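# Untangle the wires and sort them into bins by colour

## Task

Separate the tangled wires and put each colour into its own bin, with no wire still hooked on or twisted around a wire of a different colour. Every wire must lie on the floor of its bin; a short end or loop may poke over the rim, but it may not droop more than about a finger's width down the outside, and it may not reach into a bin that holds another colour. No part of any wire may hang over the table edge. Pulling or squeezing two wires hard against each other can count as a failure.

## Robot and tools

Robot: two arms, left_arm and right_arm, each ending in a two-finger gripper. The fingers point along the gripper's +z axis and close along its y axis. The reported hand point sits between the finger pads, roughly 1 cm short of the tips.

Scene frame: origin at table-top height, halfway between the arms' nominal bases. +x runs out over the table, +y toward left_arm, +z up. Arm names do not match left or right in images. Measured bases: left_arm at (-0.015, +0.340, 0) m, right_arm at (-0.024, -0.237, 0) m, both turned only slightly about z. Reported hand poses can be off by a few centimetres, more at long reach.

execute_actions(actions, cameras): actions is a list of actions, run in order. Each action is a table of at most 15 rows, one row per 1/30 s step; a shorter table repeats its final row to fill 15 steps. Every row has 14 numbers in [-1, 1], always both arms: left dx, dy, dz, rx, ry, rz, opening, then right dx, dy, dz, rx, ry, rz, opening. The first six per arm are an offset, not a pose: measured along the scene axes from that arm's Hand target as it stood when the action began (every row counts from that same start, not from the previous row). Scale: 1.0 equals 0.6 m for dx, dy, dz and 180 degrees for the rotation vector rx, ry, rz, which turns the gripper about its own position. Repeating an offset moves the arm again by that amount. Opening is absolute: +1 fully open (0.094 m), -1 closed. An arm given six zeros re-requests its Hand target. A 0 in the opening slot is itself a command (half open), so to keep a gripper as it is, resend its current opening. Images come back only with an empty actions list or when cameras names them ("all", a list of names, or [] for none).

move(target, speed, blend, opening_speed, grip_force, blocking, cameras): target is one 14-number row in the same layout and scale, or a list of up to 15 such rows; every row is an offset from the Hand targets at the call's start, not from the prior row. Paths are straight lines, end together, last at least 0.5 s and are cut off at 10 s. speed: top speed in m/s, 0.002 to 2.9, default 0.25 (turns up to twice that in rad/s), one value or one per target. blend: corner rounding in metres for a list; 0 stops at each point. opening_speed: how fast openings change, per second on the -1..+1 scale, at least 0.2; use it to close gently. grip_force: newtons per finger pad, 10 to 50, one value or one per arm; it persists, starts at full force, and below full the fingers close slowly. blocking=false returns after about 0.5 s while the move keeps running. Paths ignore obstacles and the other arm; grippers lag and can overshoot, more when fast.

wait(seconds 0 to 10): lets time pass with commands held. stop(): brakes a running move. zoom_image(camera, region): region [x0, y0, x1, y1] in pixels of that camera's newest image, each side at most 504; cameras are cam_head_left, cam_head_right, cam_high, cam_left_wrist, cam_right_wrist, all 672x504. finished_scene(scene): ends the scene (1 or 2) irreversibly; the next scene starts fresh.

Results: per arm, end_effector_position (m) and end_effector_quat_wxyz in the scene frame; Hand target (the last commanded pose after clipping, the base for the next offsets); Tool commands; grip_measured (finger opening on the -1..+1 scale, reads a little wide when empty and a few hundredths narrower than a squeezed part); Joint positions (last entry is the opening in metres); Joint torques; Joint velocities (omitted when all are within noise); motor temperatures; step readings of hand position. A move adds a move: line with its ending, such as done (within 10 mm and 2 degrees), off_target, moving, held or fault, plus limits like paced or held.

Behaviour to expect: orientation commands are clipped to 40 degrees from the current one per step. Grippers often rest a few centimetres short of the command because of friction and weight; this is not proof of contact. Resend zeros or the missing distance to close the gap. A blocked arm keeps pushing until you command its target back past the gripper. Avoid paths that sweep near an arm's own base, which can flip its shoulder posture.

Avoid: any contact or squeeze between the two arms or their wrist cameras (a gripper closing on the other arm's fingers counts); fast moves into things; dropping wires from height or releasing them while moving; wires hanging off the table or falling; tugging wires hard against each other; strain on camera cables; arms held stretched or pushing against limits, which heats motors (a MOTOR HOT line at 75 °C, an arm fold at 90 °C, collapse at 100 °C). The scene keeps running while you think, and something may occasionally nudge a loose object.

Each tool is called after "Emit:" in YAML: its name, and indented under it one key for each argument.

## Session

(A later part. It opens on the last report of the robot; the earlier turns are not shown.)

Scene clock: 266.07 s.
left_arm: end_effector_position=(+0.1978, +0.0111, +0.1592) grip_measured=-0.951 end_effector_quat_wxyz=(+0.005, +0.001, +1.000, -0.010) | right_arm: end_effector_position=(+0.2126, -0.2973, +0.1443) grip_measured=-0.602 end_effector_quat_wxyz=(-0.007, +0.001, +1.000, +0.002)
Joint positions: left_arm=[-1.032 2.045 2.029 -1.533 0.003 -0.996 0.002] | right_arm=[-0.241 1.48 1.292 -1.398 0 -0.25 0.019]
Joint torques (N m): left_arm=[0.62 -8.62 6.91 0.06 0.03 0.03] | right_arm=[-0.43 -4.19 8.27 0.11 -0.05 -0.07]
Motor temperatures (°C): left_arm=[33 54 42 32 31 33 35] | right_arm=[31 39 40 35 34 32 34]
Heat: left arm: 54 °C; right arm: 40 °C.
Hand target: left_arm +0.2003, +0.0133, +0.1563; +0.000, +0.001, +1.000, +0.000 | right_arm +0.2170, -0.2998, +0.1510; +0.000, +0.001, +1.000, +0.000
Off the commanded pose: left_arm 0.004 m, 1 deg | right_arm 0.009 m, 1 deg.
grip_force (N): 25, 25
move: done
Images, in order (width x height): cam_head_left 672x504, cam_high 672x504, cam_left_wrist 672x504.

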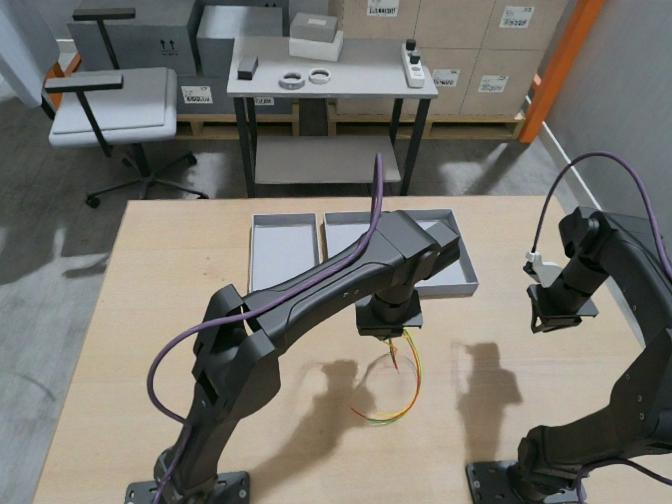

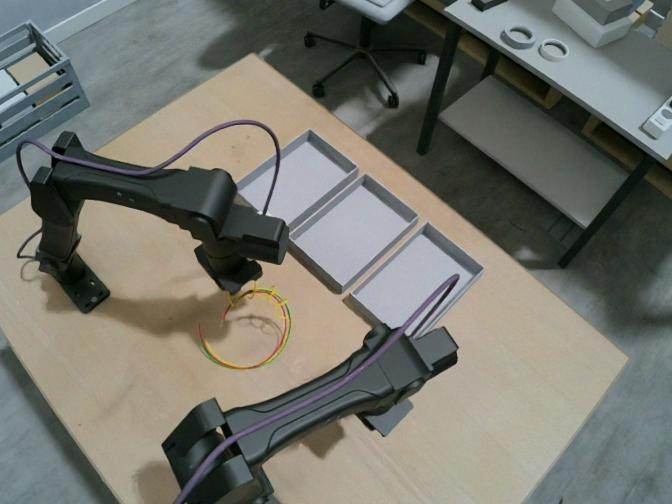

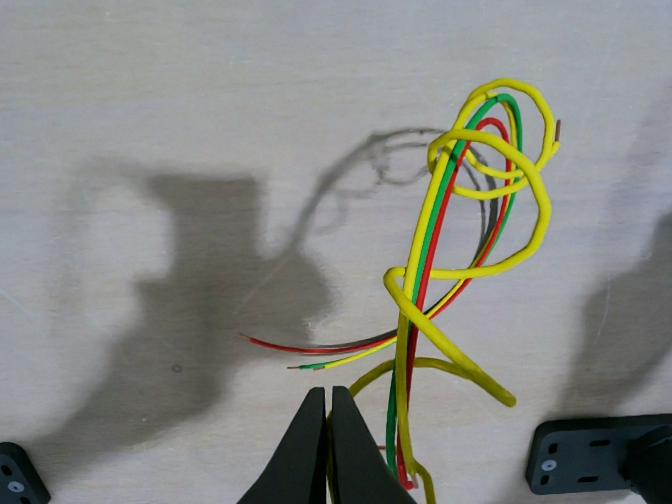

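Emit:
move:
  target: [0.0,0.02,0.13,0,0,0,-1,0,0,0,0,0,0,-0.6]
  speed: 0.05
  cameras: ["cam_left_wrist","cam_head_left","cam_high"]

Emit:
zoom_image:
  camera: "cam_left_wrist"
  region: [180, 100, 672, 470]

Emit:
zoom_image:
  camera: "cam_high"
  region: [190, 230, 330, 370]

Emit:
zoom_image:
  camera: "cam_head_left"
  region: [330, 300, 450, 430]

Scene clock: 284.03 s.
left_arm: end_effector_position=(+0.1998, +0.0201, +0.2224) grip_measured=-0.951 end_effector_quat_wxyz=(+0.053, +0.000, +0.995, -0.081) | right_arm: end_effector_position=(+0.2126, -0.2973, +0.1443) grip_measured=-0.602 end_effector_quat_wxyz=(-0.007, +0.001, +1.000, +0.002)
Joint positions: left_arm=[-1.014 1.902 2.069 -1.544 0.003 -0.981 0.002] | right_arm=[-0.241 1.48 1.292 -1.398 0 -0.25 0.019]
Joint torques (N m): left_arm=[0.79 -10.65 6.69 0.38 0.02 0.09] | right_arm=[-0.43 -4.16 8.27 0.1 -0.05 -0.07]
Heat: left arm: 51 °C; right arm: 43 °C.
Hand target: left_arm +0.2003, +0.0253, +0.2343; +0.000, +0.001, +1.000, +0.000 | right_arm +0.2170, -0.2998, +0.1510; +0.000, +0.000, +1.000, +0.000
Off the commanded pose: left_arm 0.013 m, 11 deg | right_arm 0.008 m, 1 deg.
joint sent to its limit (left arm) — joint 4 (wrist pitch), lower limit. The joint targets are off in orientation, not in position.
grip_force (N): 25, 25
move: off_target (left_arm)
Images, in order (width x height): cam_head_left 672x504, cam_high 672x504, cam_left_wrist 672x504.

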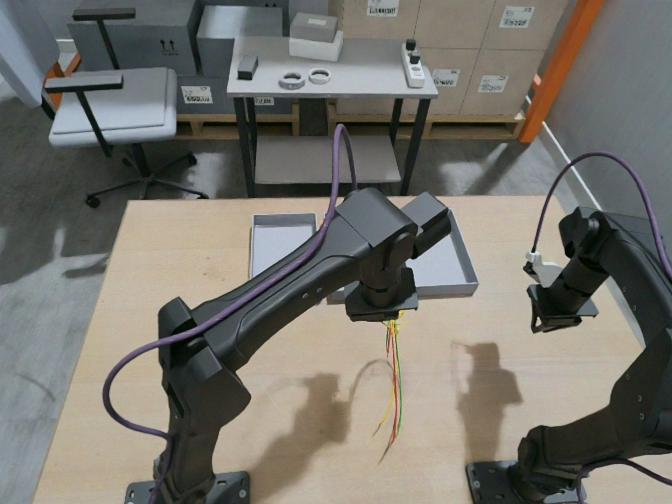

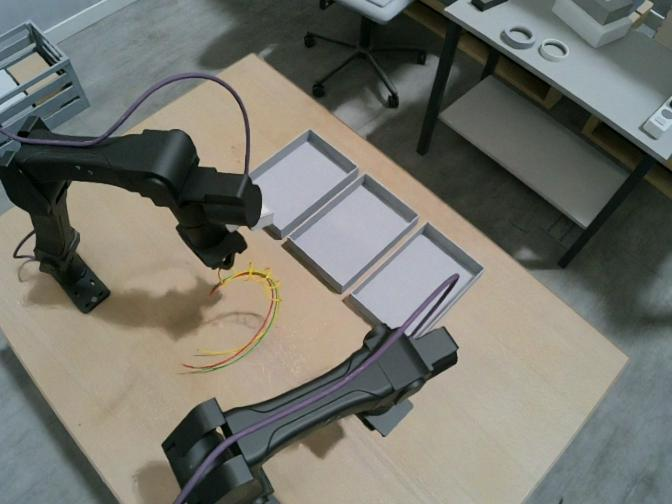

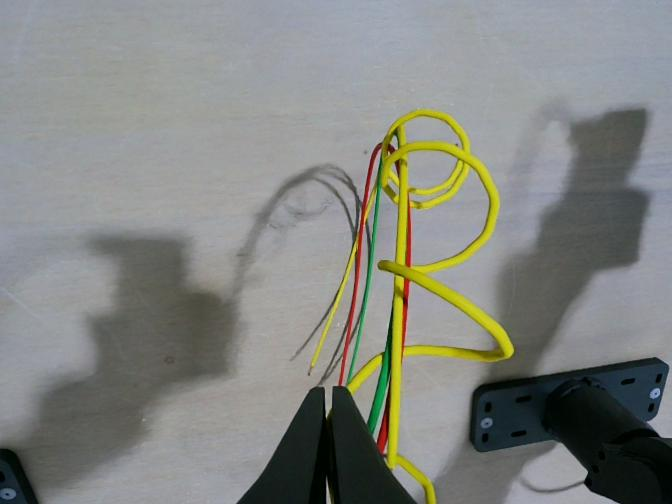

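Scaled by 1.024 from the camera's 672x504 image, which has a finer 960x720 frame.

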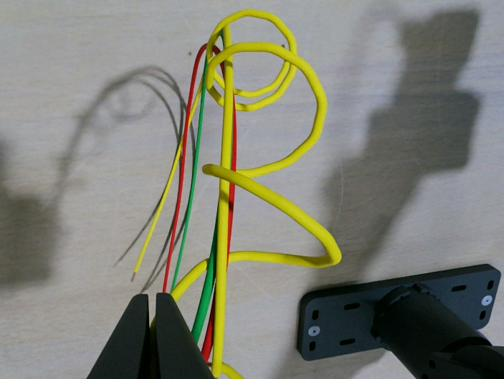

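Scaled by 3.600 from the camera's 672x504 image, which has a finer 960x720 frame.

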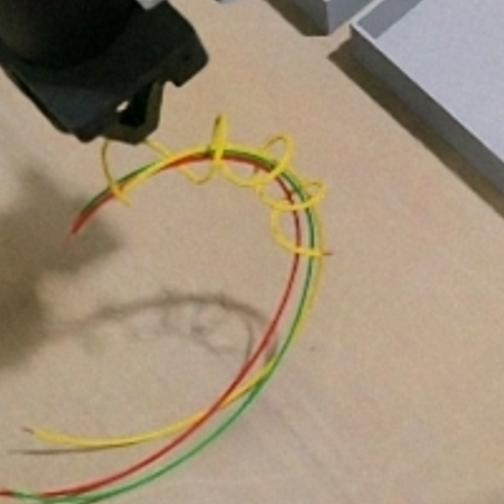

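Scaled by 3.877 from the camera's 672x504 image, which has a finer 960x720 frame.

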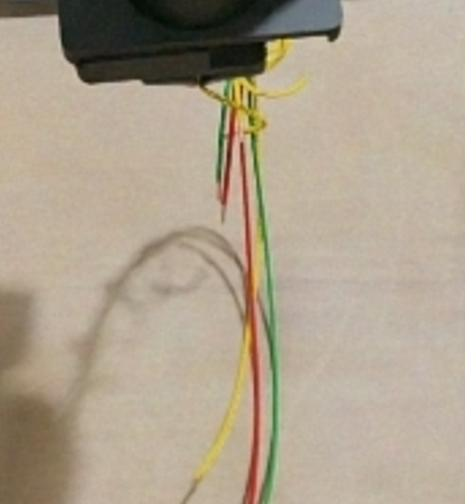

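Emit:
move:
  target: [0.0,0.0,-0.01,0,0,0,-1,-0.08,0.27,0.0,0,0,0,-0.6]
  speed: 0.1
  cameras: ["cam_left_wrist","cam_right_wrist","cam_high"]

Emit:
zoom_image:
  camera: "cam_right_wrist"
  region: [0, 0, 500, 500]

Emit:
zoom_image:
  camera: "cam_high"
  region: [150, 230, 330, 400]

Scene clock: 319.27 s.
left_arm: end_effector_position=(+0.1998, +0.0201, +0.2224) grip_measured=-0.951 end_effector_quat_wxyz=(+0.053, +0.000, +0.995, -0.081) | right_arm: end_effector_position=(+0.1719, -0.1373, +0.1495) grip_measured=-0.602 end_effector_quat_wxyz=(+0.000, -0.001, +1.000, +0.000)
Joint positions: left_arm=[-1.014 1.902 2.069 -1.544 0.003 -0.981 0.002] | right_arm=[0.479 1.375 1.225 -1.42 -0.001 0.466 0.019]
Joint torques (N m): left_arm=[0.61 -9.69 6.11 0.34 0.02 0] | right_arm=[0.42 -4.46 5.46 0.16 -0.03 0.06]
Motor temperatures (°C): left_arm=[33 49 43 32 31 33 35] | right_arm=[31 37 44 35 34 32 34]
Heat: left arm: 49 °C; right arm: 44 °C.
Hand target: left_arm +0.2003, +0.0253, +0.2283; +0.000, +0.001, +1.000, +0.000 | right_arm +0.1690, -0.1378, +0.1510; +0.000, +0.000, +1.000, +0.000
Off the commanded pose: left_arm 0.008 m, 11 deg | right_arm 0.003 m, 0 deg.
joint sent to its limit (left arm) — joint 4 (wrist pitch), lower limit. The joint targets are off in orientation, not in position.
grip_force (N): 25, 25
move: off_target (left_arm)
Images, in order (width x height): cam_high 672x504, cam_left_wrist 672x504, cam_right_wrist 672x504.

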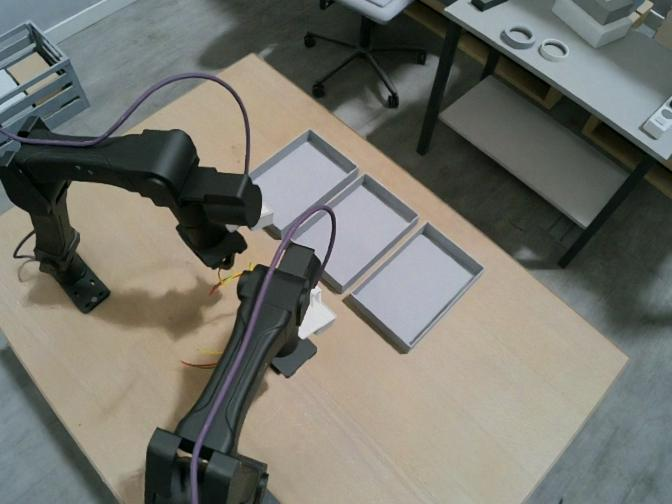

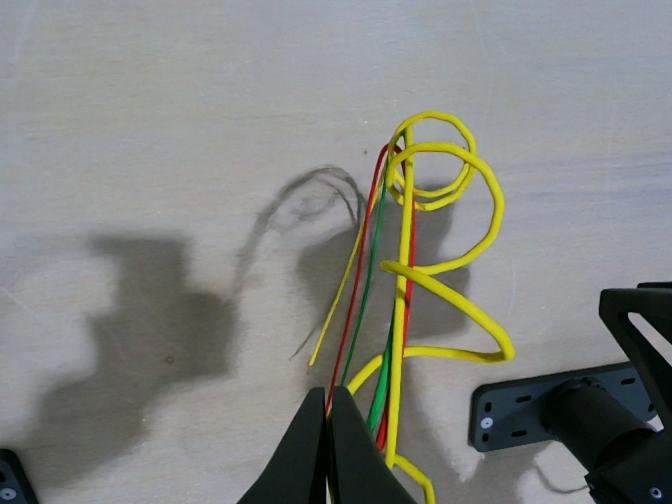

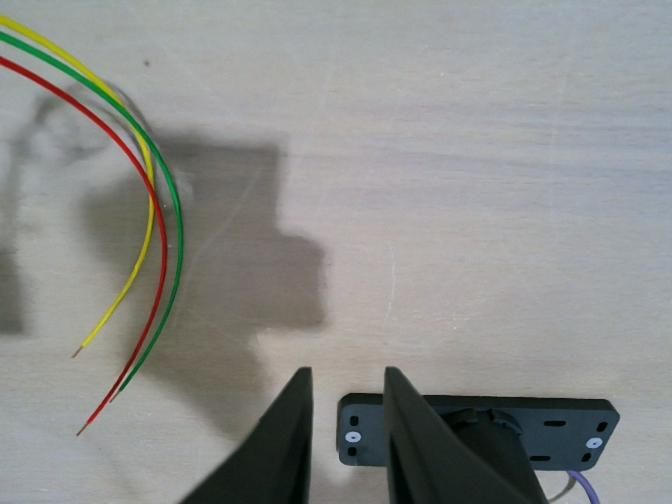

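Scaled by 1.008 from the camera's 672x504 image, which has a finer 960x720 frame.

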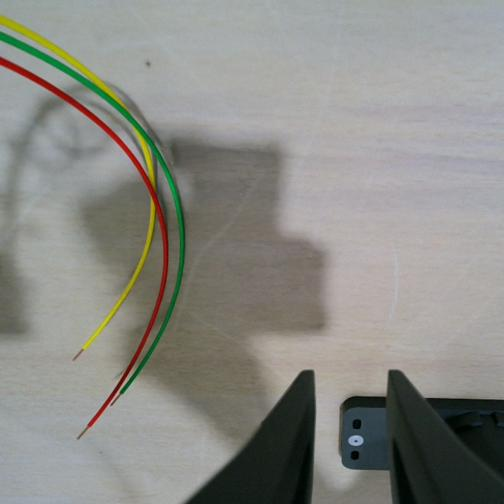

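Scaled by 2.800 from the camera's 672x504 image, which has a finer 960x720 frame.

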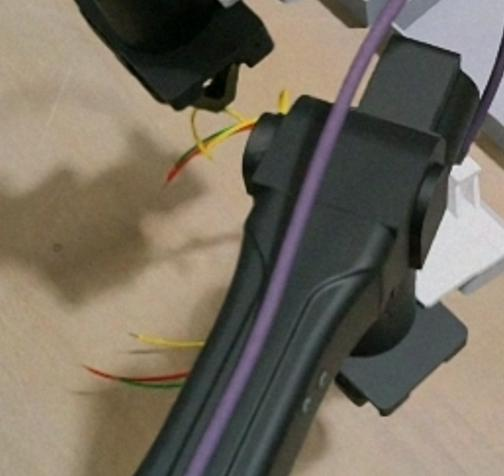

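Emit:
move:
  target: [0.2,0.0,-0.02,0,0,0,-1,0.0,-0.1,0.0,0,0,0,-0.6]
  speed: 0.06
  cameras: ["cam_right_wrist","cam_high","cam_head_left"]

Emit:
zoom_image:
  camera: "cam_high"
  region: [150, 200, 350, 380]

Scene clock: 339.47 s.
left_arm: end_effector_position=(+0.3172, +0.0231, +0.2203) grip_measured=-0.951 end_effector_quat_wxyz=(+0.100, -0.003, +0.989, -0.105) | right_arm: end_effector_position=(+0.1752, -0.1950, +0.1504) grip_measured=-0.602 end_effector_quat_wxyz=(+0.001, +0.001, +1.000, +0.001)
Joint positions: left_arm=[-0.793 2.162 2.428 -1.547 0.014 -0.766 0.002] | right_arm=[0.215 1.311 1.179 -1.436 -0.001 0.206 0.019]
Joint torques (N m): left_arm=[0.28 -9.5 6.65 0.64 -0.05 0.06] | right_arm=[-0.47 -4.93 4.53 0.14 -0.04 -0.06]
Heat: left arm: 49 °C; right arm: 42 °C.
Hand target: left_arm +0.3203, +0.0254, +0.2163; +0.000, +0.001, +1.000, +0.000 | right_arm +0.1691, -0.1978, +0.1511; +0.001, +0.000, +1.000, +0.000
Off the commanded pose: left_arm 0.006 m, 17 deg | right_arm 0.007 m, 0 deg.
joint sent to its limit (left arm) — joint 4 (wrist pitch), lower limit. The joint targets are off in orientation, not in position.
grip_force (N): 25, 25
move: off_target (left_arm)
Images, in order (width x height): cam_head_left 672x504, cam_high 672x504, cam_right_wrist 672x504.

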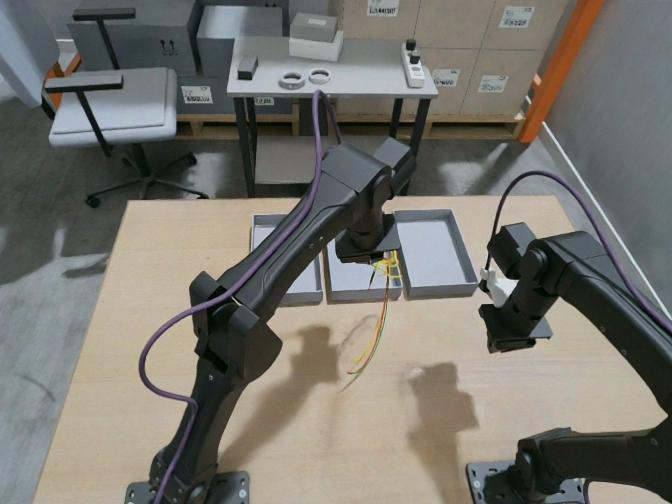

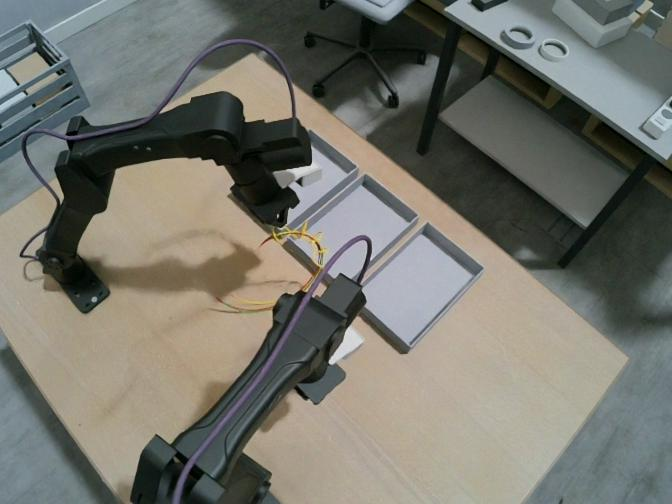

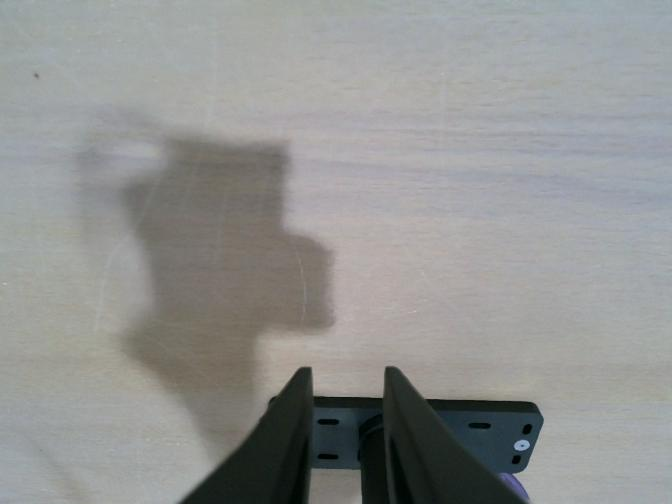

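Scaled by 2.520 from the camera's 672x504 image, which has a finer 960x720 frame.

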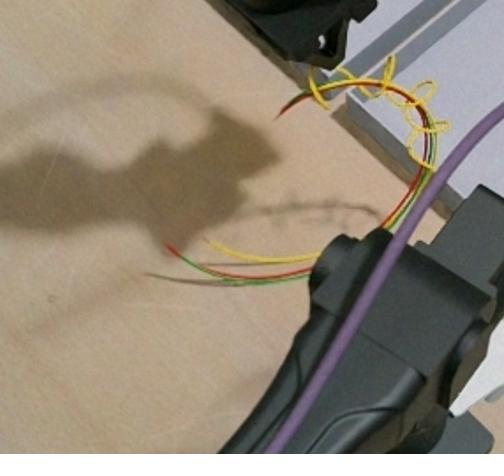

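Emit:
move:
  target: [0,0,-0.02,0,0,0,-1,0.0,0.2,0.0,0,0,0,-0.6]
  speed: 0.1
  cameras: ["cam_right_wrist"]

Emit:
zoom_image:
  camera: "cam_right_wrist"
  region: [60, 60, 400, 400]

Scene clock: 349.93 s.
left_arm: end_effector_position=(+0.3183, +0.0220, +0.2130) grip_measured=-0.951 end_effector_quat_wxyz=(+0.094, -0.002, +0.991, -0.099) | right_arm: end_effector_position=(+0.1618, -0.0848, +0.1457) grip_measured=-0.602 end_effector_quat_wxyz=(-0.011, -0.001, +1.000, -0.009)
Joint positions: left_arm=[-0.793 2.178 2.428 -1.547 0.014 -0.765 0.002] | right_arm=[0.694 1.479 1.297 -1.417 -0.001 0.681 0.019]
Joint torques (N m): left_arm=[0.32 -9.46 5.71 0.53 -0.05 0.07] | right_arm=[0.36 -3.66 8.27 0.3 -0.03 0.06]
Heat: left arm: 50 °C; right arm: 42 °C.
Hand target: left_arm +0.3203, +0.0254, +0.2043; +0.000, +0.000, +1.000, +0.000 | right_arm +0.1690, -0.0779, +0.1509; +0.000, +0.000, +1.000, +0.000
Off the commanded pose: left_arm 0.010 m, 16 deg | right_arm 0.011 m, 2 deg.
joint sent to its limit (left arm) — joint 4 (wrist pitch), lower limit. The joint targets are off in orientation, not in position.
grip_force (N): 25, 25
move: off_target (left_arm, right_arm)
Images, in order (width x height): cam_right_wrist 672x504.

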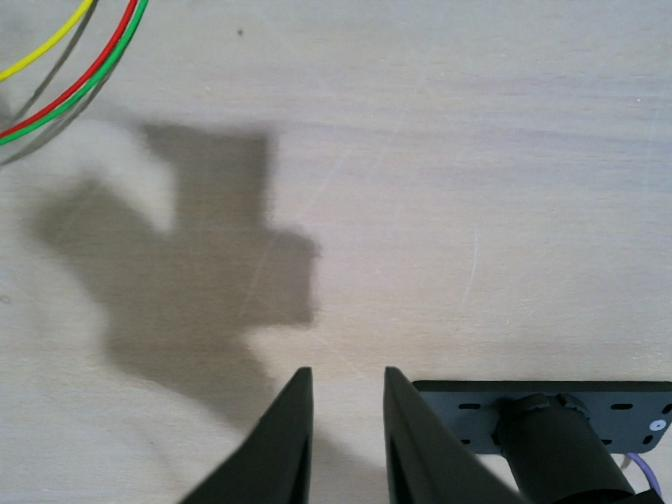

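Scaled by 1.482 from the camera's 672x504 image, which has a finer 960x720 frame.

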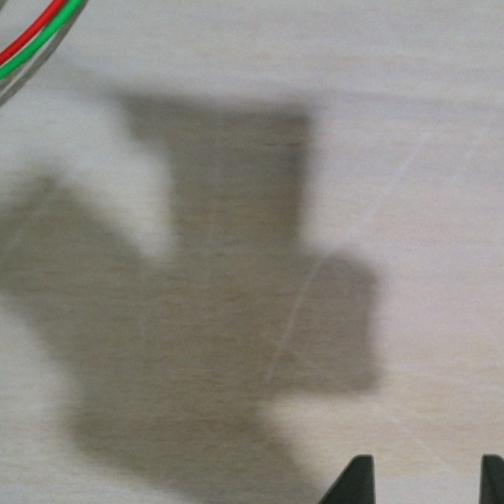

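Emit:
move:
  target: [0,0,0,0,0,0,-1,0.03,0.1,-0.04,0,0,0,-0.6]
  speed: 0.08
  cameras: ["cam_right_wrist","cam_high"]

Emit:
zoom_image:
  camera: "cam_right_wrist"
  region: [0, 0, 400, 400]

Scene clock: 362.43 s.
left_arm: end_effector_position=(+0.3183, +0.0220, +0.2130) grip_measured=-0.951 end_effector_quat_wxyz=(+0.094, -0.002, +0.991, -0.099) | right_arm: end_effector_position=(+0.1639, -0.0756, +0.1419) grip_measured=-0.602 end_effector_quat_wxyz=(-0.014, -0.004, +1.000, -0.011)
Joint positions: left_arm=[-0.793 2.178 2.428 -1.547 0.014 -0.765 0.002] | right_arm=[0.717 1.514 1.314 -1.406 -0.002 0.699 0.019]
Joint torques (N m): left_arm=[0.32 -9.44 5.76 0.56 -0.05 0.08] | right_arm=[-0.18 -5.23 5.57 0.12 -0.04 0]
Heat: left arm: 51 °C; right arm: 44 °C.
Hand target: left_arm +0.3203, +0.0254, +0.2043; +0.000, +0.000, +1.000, +0.000 | right_arm +0.1638, -0.0767, +0.1428; -0.013, -0.003, +1.000, -0.011 (not the last commanded pose)
Off the commanded pose: left_arm 0.010 m, 16 deg | right_arm 0.064 m, 2 deg.
joint sent to its limit (left arm) — joint 4 (wrist pitch), lower limit. The joint targets are off in orientation, not in position.
grip_force (N): 25, 25
move: held (right_arm; a check stopped the path), off_target (left_arm); limits=held
pose unreachable (right arm): on one or more control steps of this call, first in action 0 (counted from 0), this arm could not follow its commanded pose, so it was not sent that pose on those steps. It may still have moved: this result reports where it is.
cause: moving toward the commanded pose would bring a part of the arm too close to another arm (this arm's wrist (the part past joint 4) and the left arm's gripper housing, 24 mm apart when this arm was first held).
Images, in order (width x height): cam_high 672x504, cam_right_wrist 672x504.

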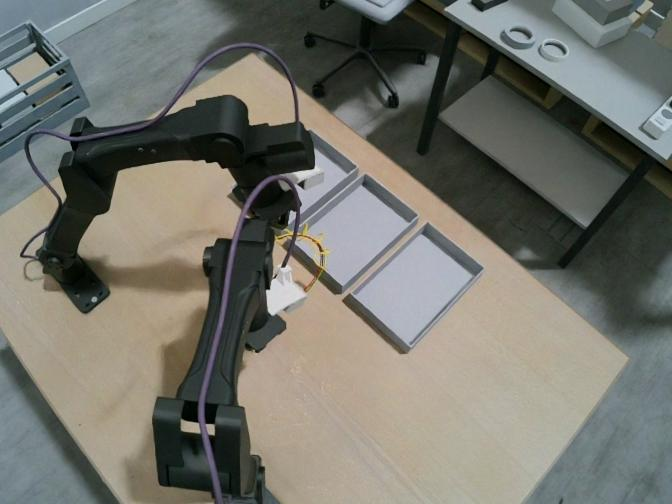

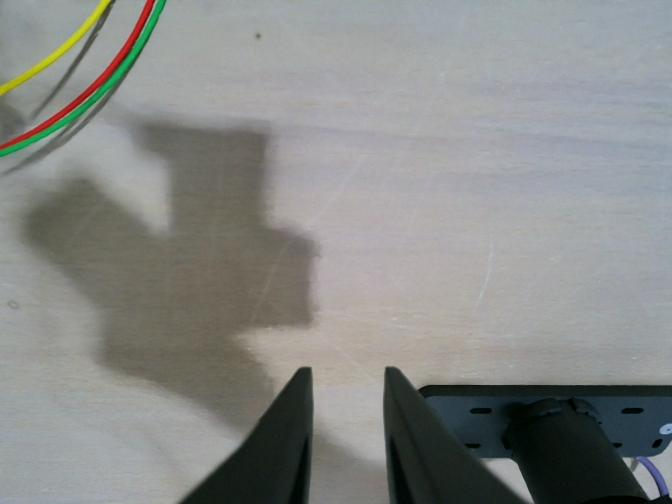

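Scaled by 1.260 from the camera's 672x504 image, which has a finer 960x720 frame.

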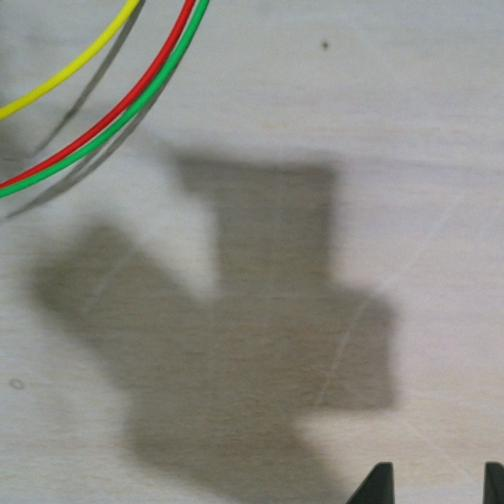

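Emit:
move:
  target:
    - [0,0,0,0,0,0,-1,0.05,-0.3,0.03,0,0,0,-0.6]
    - [-0.15,0.16,0.0,0,0,0.38,-1,0.05,-0.3,0.03,0,0,0,-0.6]
  speed: [0.15,0.08]
  cameras: ["cam_left_wrist","cam_right_wrist","cam_head_left","cam_high"]

Emit:
zoom_image:
  camera: "cam_head_left"
  region: [270, 280, 430, 430]

Emit:
zoom_image:
  camera: "cam_high"
  region: [180, 200, 330, 350]

Scene clock: 392.73 s.
left_arm: end_effector_position=(+0.2343, +0.1132, +0.2006) grip_measured=-0.951 end_effector_quat_wxyz=(+0.008, -0.553, +0.832, -0.040) | right_arm: end_effector_position=(+0.1895, -0.2548, +0.1526) grip_measured=-0.602 end_effector_quat_wxyz=(-0.025, -0.002, +1.000, -0.009)
Joint positions: left_arm=[-0.773 1.784 1.841 -1.547 0.004 -1.913 0.002] | right_arm=[-0.057 1.4 1.255 -1.474 0.021 -0.072 0.019]
Joint torques (N m): left_arm=[0.68 -9.88 4.55 0.17 -0.01 -0.08] | right_arm=[-0.39 -3.88 8.23 0.04 0 -0.07]
Heat: left arm: 52 °C; right arm: 42 °C.
Hand target: left_arm +0.2303, +0.1214, +0.2043; +0.000, -0.562, +0.827, +0.000 | right_arm +0.1939, -0.2567, +0.1607; -0.013, -0.002, +1.000, -0.011
Off the commanded pose: left_arm 0.010 m, 5 deg | right_arm 0.009 m, 1 deg.
joint sent to its limit (left arm) — joint 4 (wrist pitch), lower limit. The joint targets are off in orientation, not in position.
grip_force (N): 25, 25
move: off_target (left_arm)
Images, in order (width x height): cam_head_left 672x504, cam_high 672x504, cam_left_wrist 672x504, cam_right_wrist 672x504.

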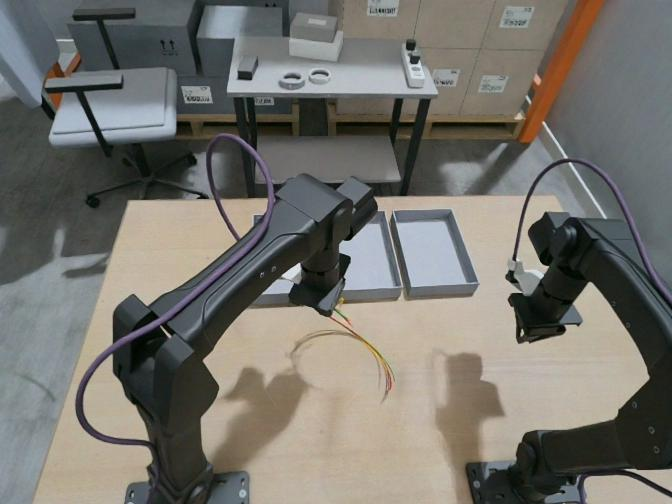

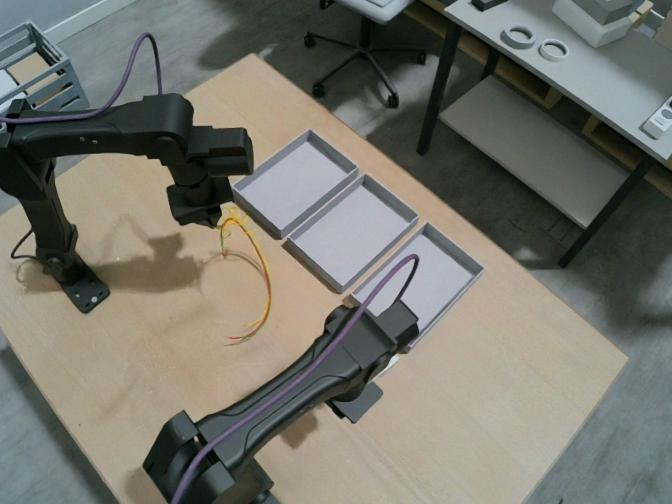

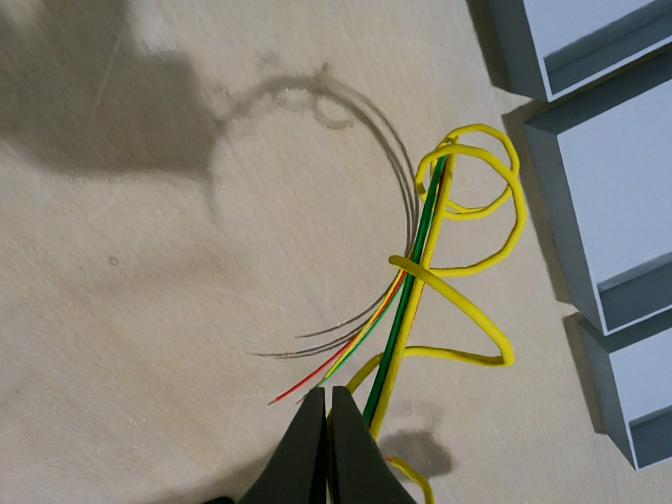

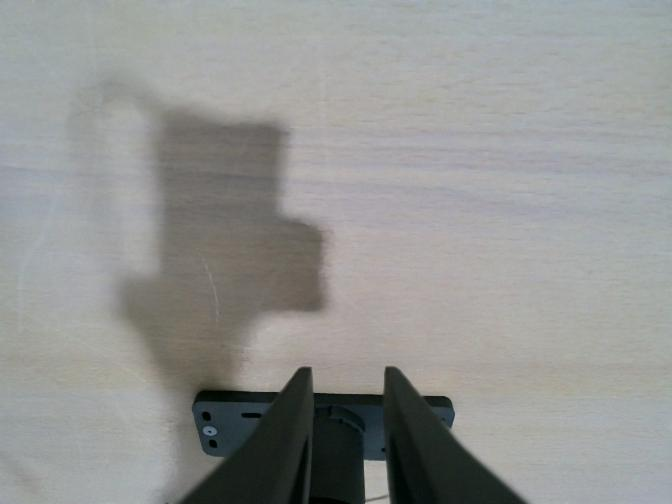

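Scaled by 3.150 from the camera's 672x504 image, which has a finer 960x720 frame.

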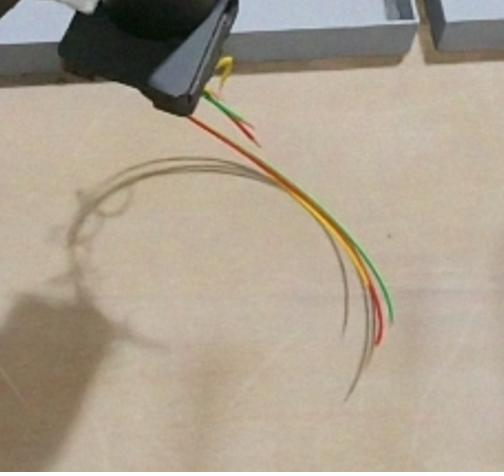

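Scaled by 3.360 from the camera's 672x504 image, which has a finer 960x720 frame.

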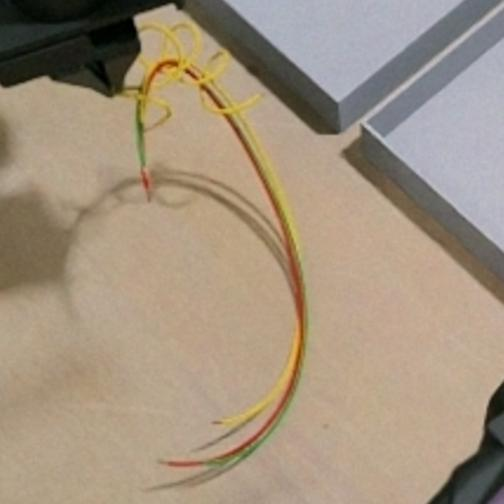

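Emit:
move:
  target: [0,0,0,0,0,0,-1,-0.02,0.2,-0.05,0,0,0,-0.6]
  speed: 0.1
  cameras: ["cam_right_wrist"]

Emit:
zoom_image:
  camera: "cam_right_wrist"
  region: [60, 100, 400, 440]

Scene clock: 403.57 s.
left_arm: end_effector_position=(+0.2343, +0.1132, +0.2006) grip_measured=-0.951 end_effector_quat_wxyz=(+0.008, -0.554, +0.832, -0.040) | right_arm: end_effector_position=(+0.1827, -0.1384, +0.1362) grip_measured=-0.602 end_effector_quat_wxyz=(-0.008, -0.004, +1.000, -0.010)
Joint positions: left_arm=[-0.773 1.784 1.841 -1.547 0.004 -1.913 0.002] | right_arm=[0.464 1.43 1.216 -1.38 0.012 0.445 0.019]
Joint torques (N m): left_arm=[0.59 -10.06 4.34 0.2 -0.02 -0.15] | right_arm=[0.36 -3.37 4.55 0.35 -0.1 0.05]
Heat: left arm: 51 °C; right arm: 41 °C.
Hand target: left_arm +0.2304, +0.1214, +0.2043; +0.000, -0.562, +0.827, +0.000 | right_arm +0.1818, -0.1367, +0.1307; -0.013, -0.002, +1.000, -0.011
Off the commanded pose: left_arm 0.010 m, 5 deg | right_arm 0.006 m, 1 deg.
joint sent to its limit (left arm) — joint 4 (wrist pitch), lower limit. The joint targets are off in orientation, not in position.
grip_force (N): 25, 25
move: off_target (left_arm)
Images, in order (width x height): cam_right_wrist 672x504.

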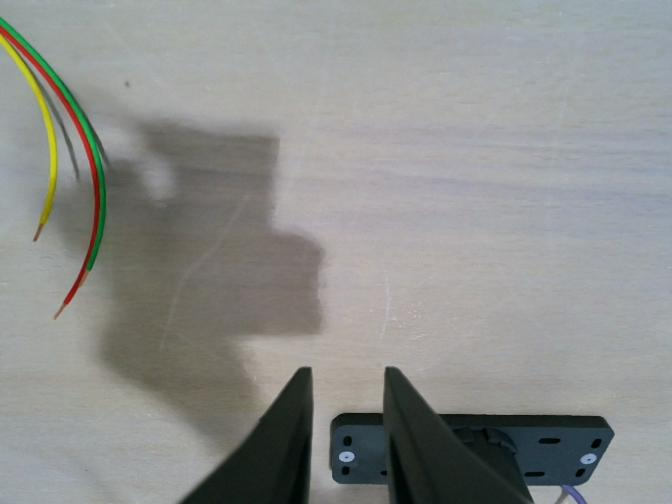

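Scaled by 1.482 from the camera's 672x504 image, which has a finer 960x720 frame.

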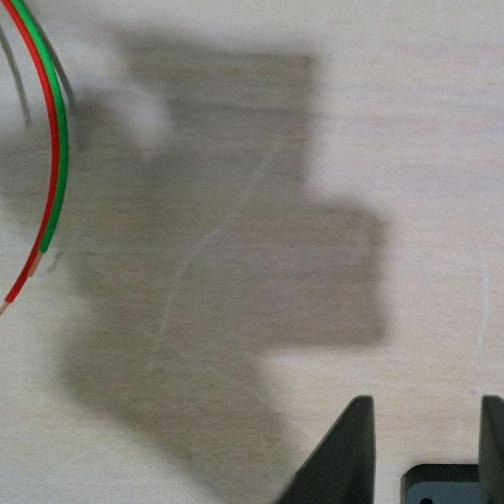

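Emit:
move:
  target: [0,0,0,0,0,0,-1,-0.075,0.235,-0.13,0,0,-0.1,-0.65]
  speed: 0.1
  cameras: ["cam_right_wrist","cam_high"]

Emit:
zoom_image:
  camera: "cam_right_wrist"
  region: [180, 200, 480, 500]

Scene clock: 420.87 s.
left_arm: end_effector_position=(+0.2343, +0.1132, +0.2006) grip_measured=-0.951 end_effector_quat_wxyz=(+0.008, -0.554, +0.832, -0.040) | right_arm: end_effector_position=(+0.1338, -0.0020, +0.0527) grip_measured=-0.648 end_effector_quat_wxyz=(-0.017, +0.152, +0.988, -0.014)
Joint positions: left_arm=[-0.773 1.784 1.841 -1.547 0.004 -1.913 0.002] | right_arm=[0.977 1.698 1.146 -1.058 -0.018 1.27 0.017]
Joint torques (N m): left_arm=[0.65 -9.78 4.44 0.14 0 -0.1] | right_arm=[0.29 -5.29 6.69 0.28 -0.08 0.09]
Heat: left arm: 50 °C; right arm: 40 °C.
Hand target: left_arm +0.2304, +0.1214, +0.2043; +0.000, -0.562, +0.827, +0.000 | right_arm +0.1367, +0.0044, +0.0528; -0.015, +0.154, +0.988, -0.008
Off the commanded pose: left_arm 0.010 m, 5 deg | right_arm 0.007 m, 1 deg.
joint sent to its limit (left arm) — joint 4 (wrist pitch), lower limit. The joint targets are off in orientation, not in position.
grip_force (N): 25, 25
move: off_target (left_arm)
Images, in order (width x height): cam_high 672x504, cam_right_wrist 672x504.

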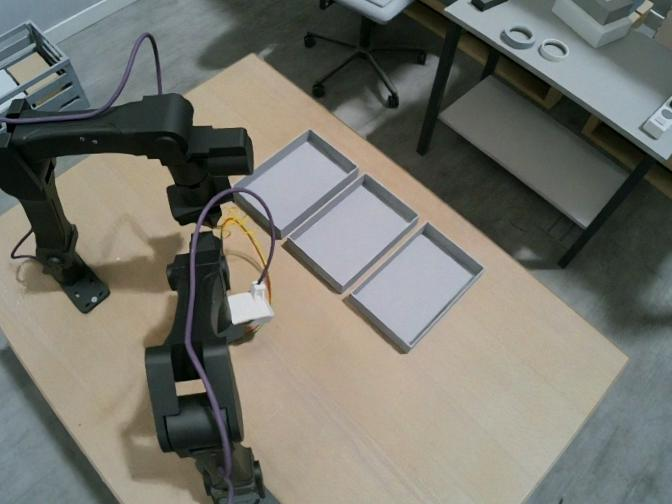

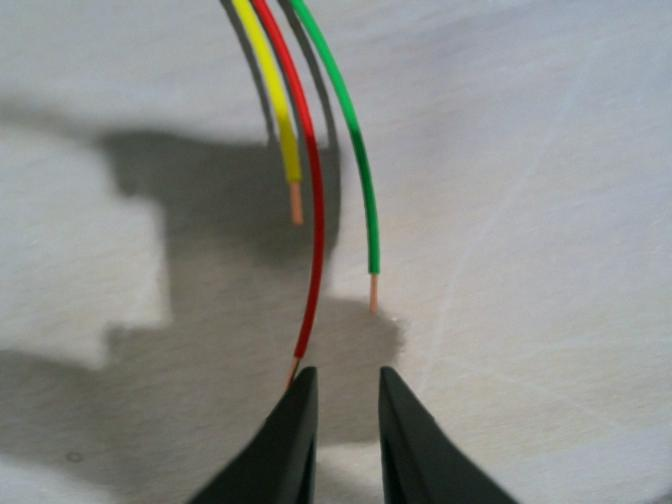

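Scaled by 1.680 from the camera's 672x504 image, which has a finer 960x720 frame.

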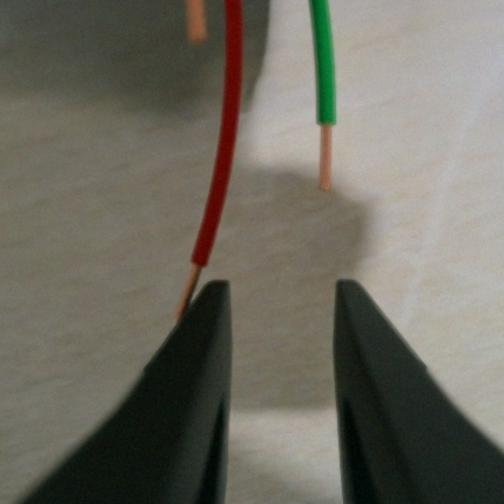

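Emit:
move:
  target:
    - [0,0,0,0,0,0,-1,0.022,0.01,0,0,0,0,-0.65]
    - [0,0,0,0,0,0,-1,0.024,0.01,-0.055,0,0,0,-0.65]
  speed: 0.05
  cameras: ["cam_right_wrist"]

Emit:
zoom_image:
  camera: "cam_right_wrist"
  region: [180, 200, 480, 500]

Scene clock: 432.07 s.
left_arm: end_effector_position=(+0.2343, +0.1132, +0.2006) grip_measured=-0.951 end_effector_quat_wxyz=(+0.008, -0.554, +0.832, -0.040) | right_arm: end_effector_position=(+0.1338, -0.0020, +0.0527) grip_measured=-0.648 end_effector_quat_wxyz=(-0.017, +0.152, +0.988, -0.014)
Joint positions: left_arm=[-0.773 1.784 1.841 -1.547 0.004 -1.913 0.002] | right_arm=[0.977 1.698 1.146 -1.058 -0.018 1.27 0.017]
Joint torques (N m): left_arm=[0.7 -9.74 4.26 0.12 -0.01 -0.11] | right_arm=[0.02 -6.34 5.35 0.16 -0.06 0]
Heat: left arm: 50 °C; right arm: 42 °C.
Hand target: left_arm +0.2304, +0.1214, +0.2043; +0.000, -0.562, +0.827, +0.000 | right_arm +0.1338, -0.0020, +0.0527; -0.017, +0.152, +0.988, -0.014 (not the last commanded pose)
Off the commanded pose: left_arm 0.010 m, 5 deg | right_arm 0.039 m, 1 deg.
joint sent to its limit (left arm) — joint 4 (wrist pitch), lower limit. The joint targets are off in orientation, not in position.
grip_force (N): 25, 25
move: held (right_arm; a check stopped the path), off_target (left_arm); path passed 0 of 2 targets; limits=held
pose unreachable (right arm): on one or more control steps of this call, first in action 0 (counted from 0), this arm could not follow its commanded pose, so it was not sent that pose on those steps. It may still have moved: this result reports where it is.
cause: moving toward the commanded pose would bring a part of the arm too close to another arm (this arm's wrist (the part past joint 4) and the left arm's fingers, 12 mm apart when this arm was first held).
Images, in order (width x height): cam_right_wrist 672x504.

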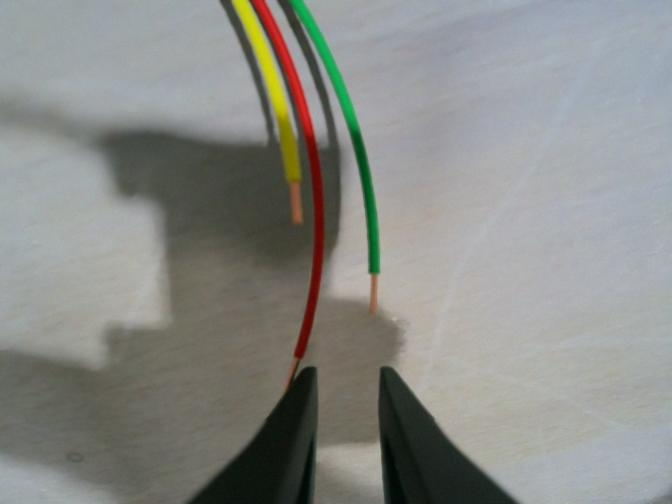

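Scaled by 1.680 from the camera's 672x504 image, which has a finer 960x720 frame.

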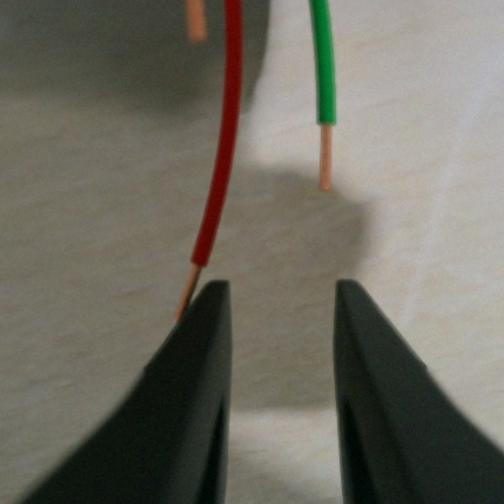

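Emit:
move:
  target:
    - [0,0,0,0,0,0,-1,-0.01,-0.06,0.02,0,0,0,-0.65]
    - [0,0,0,0,0,0,-1,-0.01,-0.06,0.0,0,0,-0.16,-0.65]
    - [0,0,0,0,0,0,-1,0.005,0.018,-0.01,0,0,-0.16,-0.65]
  speed: 0.08
  cameras: ["cam_right_wrist"]

Emit:
zoom_image:
  camera: "cam_right_wrist"
  region: [180, 200, 480, 500]

Scene clock: 467.40 s.
left_arm: end_effector_position=(+0.2343, +0.1132, +0.2006) grip_measured=-0.951 end_effector_quat_wxyz=(+0.008, -0.554, +0.832, -0.040) | right_arm: end_effector_position=(+0.1339, +0.0009, +0.0446) grip_measured=-0.648 end_effector_quat_wxyz=(-0.020, +0.392, +0.920, -0.015)
Joint positions: left_arm=[-0.773 1.784 1.841 -1.547 0.004 -1.913 0.002] | right_arm=[0.973 1.715 1.131 -1.025 -0.032 1.767 0.017]
Joint torques (N m): left_arm=[0.81 -9.83 4.42 0.19 -0.02 -0.14] | right_arm=[0.42 -5.16 7.61 0.18 -0.11 0.08]
Heat: left arm: 50 °C; right arm: 42 °C.
Hand target: left_arm +0.2304, +0.1214, +0.2043; +0.000, -0.562, +0.827, +0.000 | right_arm +0.1369, +0.0087, +0.0467; -0.020, +0.393, +0.919, -0.009
Off the commanded pose: left_arm 0.010 m, 5 deg | right_arm 0.009 m, 1 deg.
joint sent to its limit (left arm) — joint 4 (wrist pitch), lower limit. The joint targets are off in orientation, not in position.
grip_force (N): 25, 25
move: off_target (left_arm)
Images, in order (width x height): cam_right_wrist 672x504.

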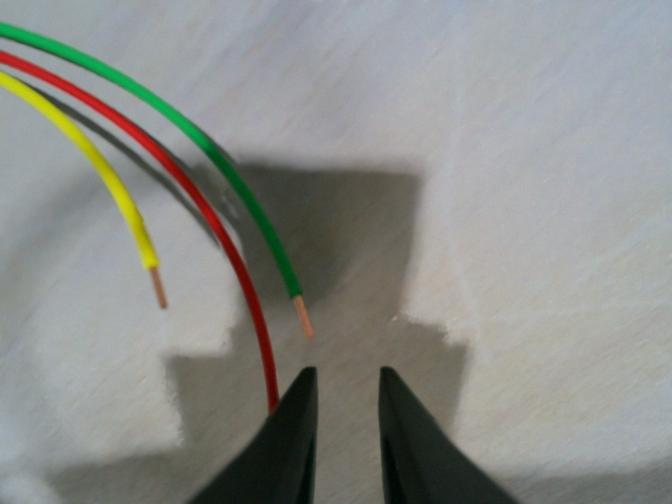

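Scaled by 1.680 from the camera's 672x504 image, which has a finer 960x720 frame.

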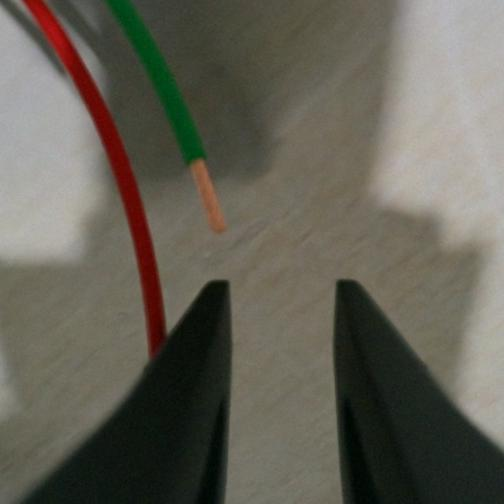

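Emit:
move:
  target:
    - [0,0,0,0,0,0,-1,0.0,0.0,0.025,0,0,0,-0.65]
    - [0,0,0,0,0,0,-1,0.024,0.034,0.025,0,0,0,-0.65]
    - [0,0,0,0,0,0,-1,0.024,0.034,-0.03,0,0,0,-0.65]
  speed: 0.06
  cameras: ["cam_right_wrist"]

Emit:
zoom_image:
  camera: "cam_right_wrist"
  region: [180, 200, 480, 500]

Scene clock: 477.97 s.
left_arm: end_effector_position=(+0.2343, +0.1132, +0.2006) grip_measured=-0.951 end_effector_quat_wxyz=(+0.008, -0.554, +0.832, -0.040) | right_arm: end_effector_position=(+0.1340, +0.0011, +0.0448) grip_measured=-0.648 end_effector_quat_wxyz=(-0.020, +0.392, +0.920, -0.015)
Joint positions: left_arm=[-0.773 1.784 1.841 -1.547 0.004 -1.913 0.002] | right_arm=[0.973 1.715 1.132 -1.025 -0.032 1.767 0.017]
Joint torques (N m): left_arm=[0.68 -9.85 4.41 0.19 -0.03 -0.08] | right_arm=[0.02 -6.45 5.3 0.17 -0.07 0]
Heat: left arm: 50 °C; right arm: 42 °C.
Hand target: left_arm +0.2304, +0.1214, +0.2043; +0.000, -0.562, +0.827, +0.000 | right_arm +0.1340, +0.0010, +0.0448; -0.020, +0.392, +0.920, -0.015 (not the last commanded pose)
Off the commanded pose: left_arm 0.010 m, 5 deg | right_arm 0.037 m, 1 deg.
joint sent to its limit (left arm) — joint 4 (wrist pitch), lower limit. The joint targets are off in orientation, not in position.
grip_force (N): 25, 25
move: held (right_arm; a check stopped the path), off_target (left_arm); path passed 0 of 3 targets; limits=held
pose unreachable (right arm): on one or more control steps of this call, first in action 0 (counted from 0), this arm could not follow its commanded pose, so it was not sent that pose on those steps. It may still have moved: this result reports where it is.
cause: moving toward the commanded pose would bring a part of the arm too close to another arm (this arm's wrist (the part past joint 4) and the left arm's fingers, 10 mm apart when this arm was first held).
Images, in order (width x height): cam_right_wrist 672x504.

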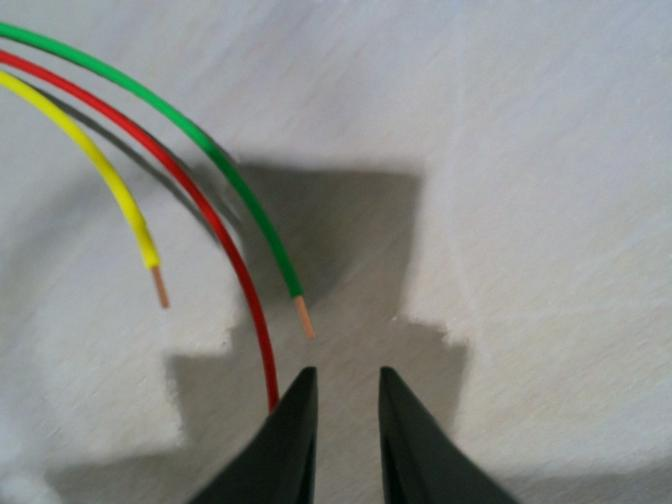

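Scaled by 1.680 from the camera's 672x504 image, which has a finer 960x720 frame.

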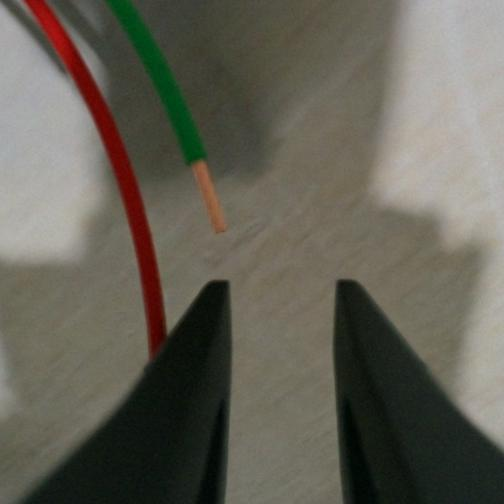

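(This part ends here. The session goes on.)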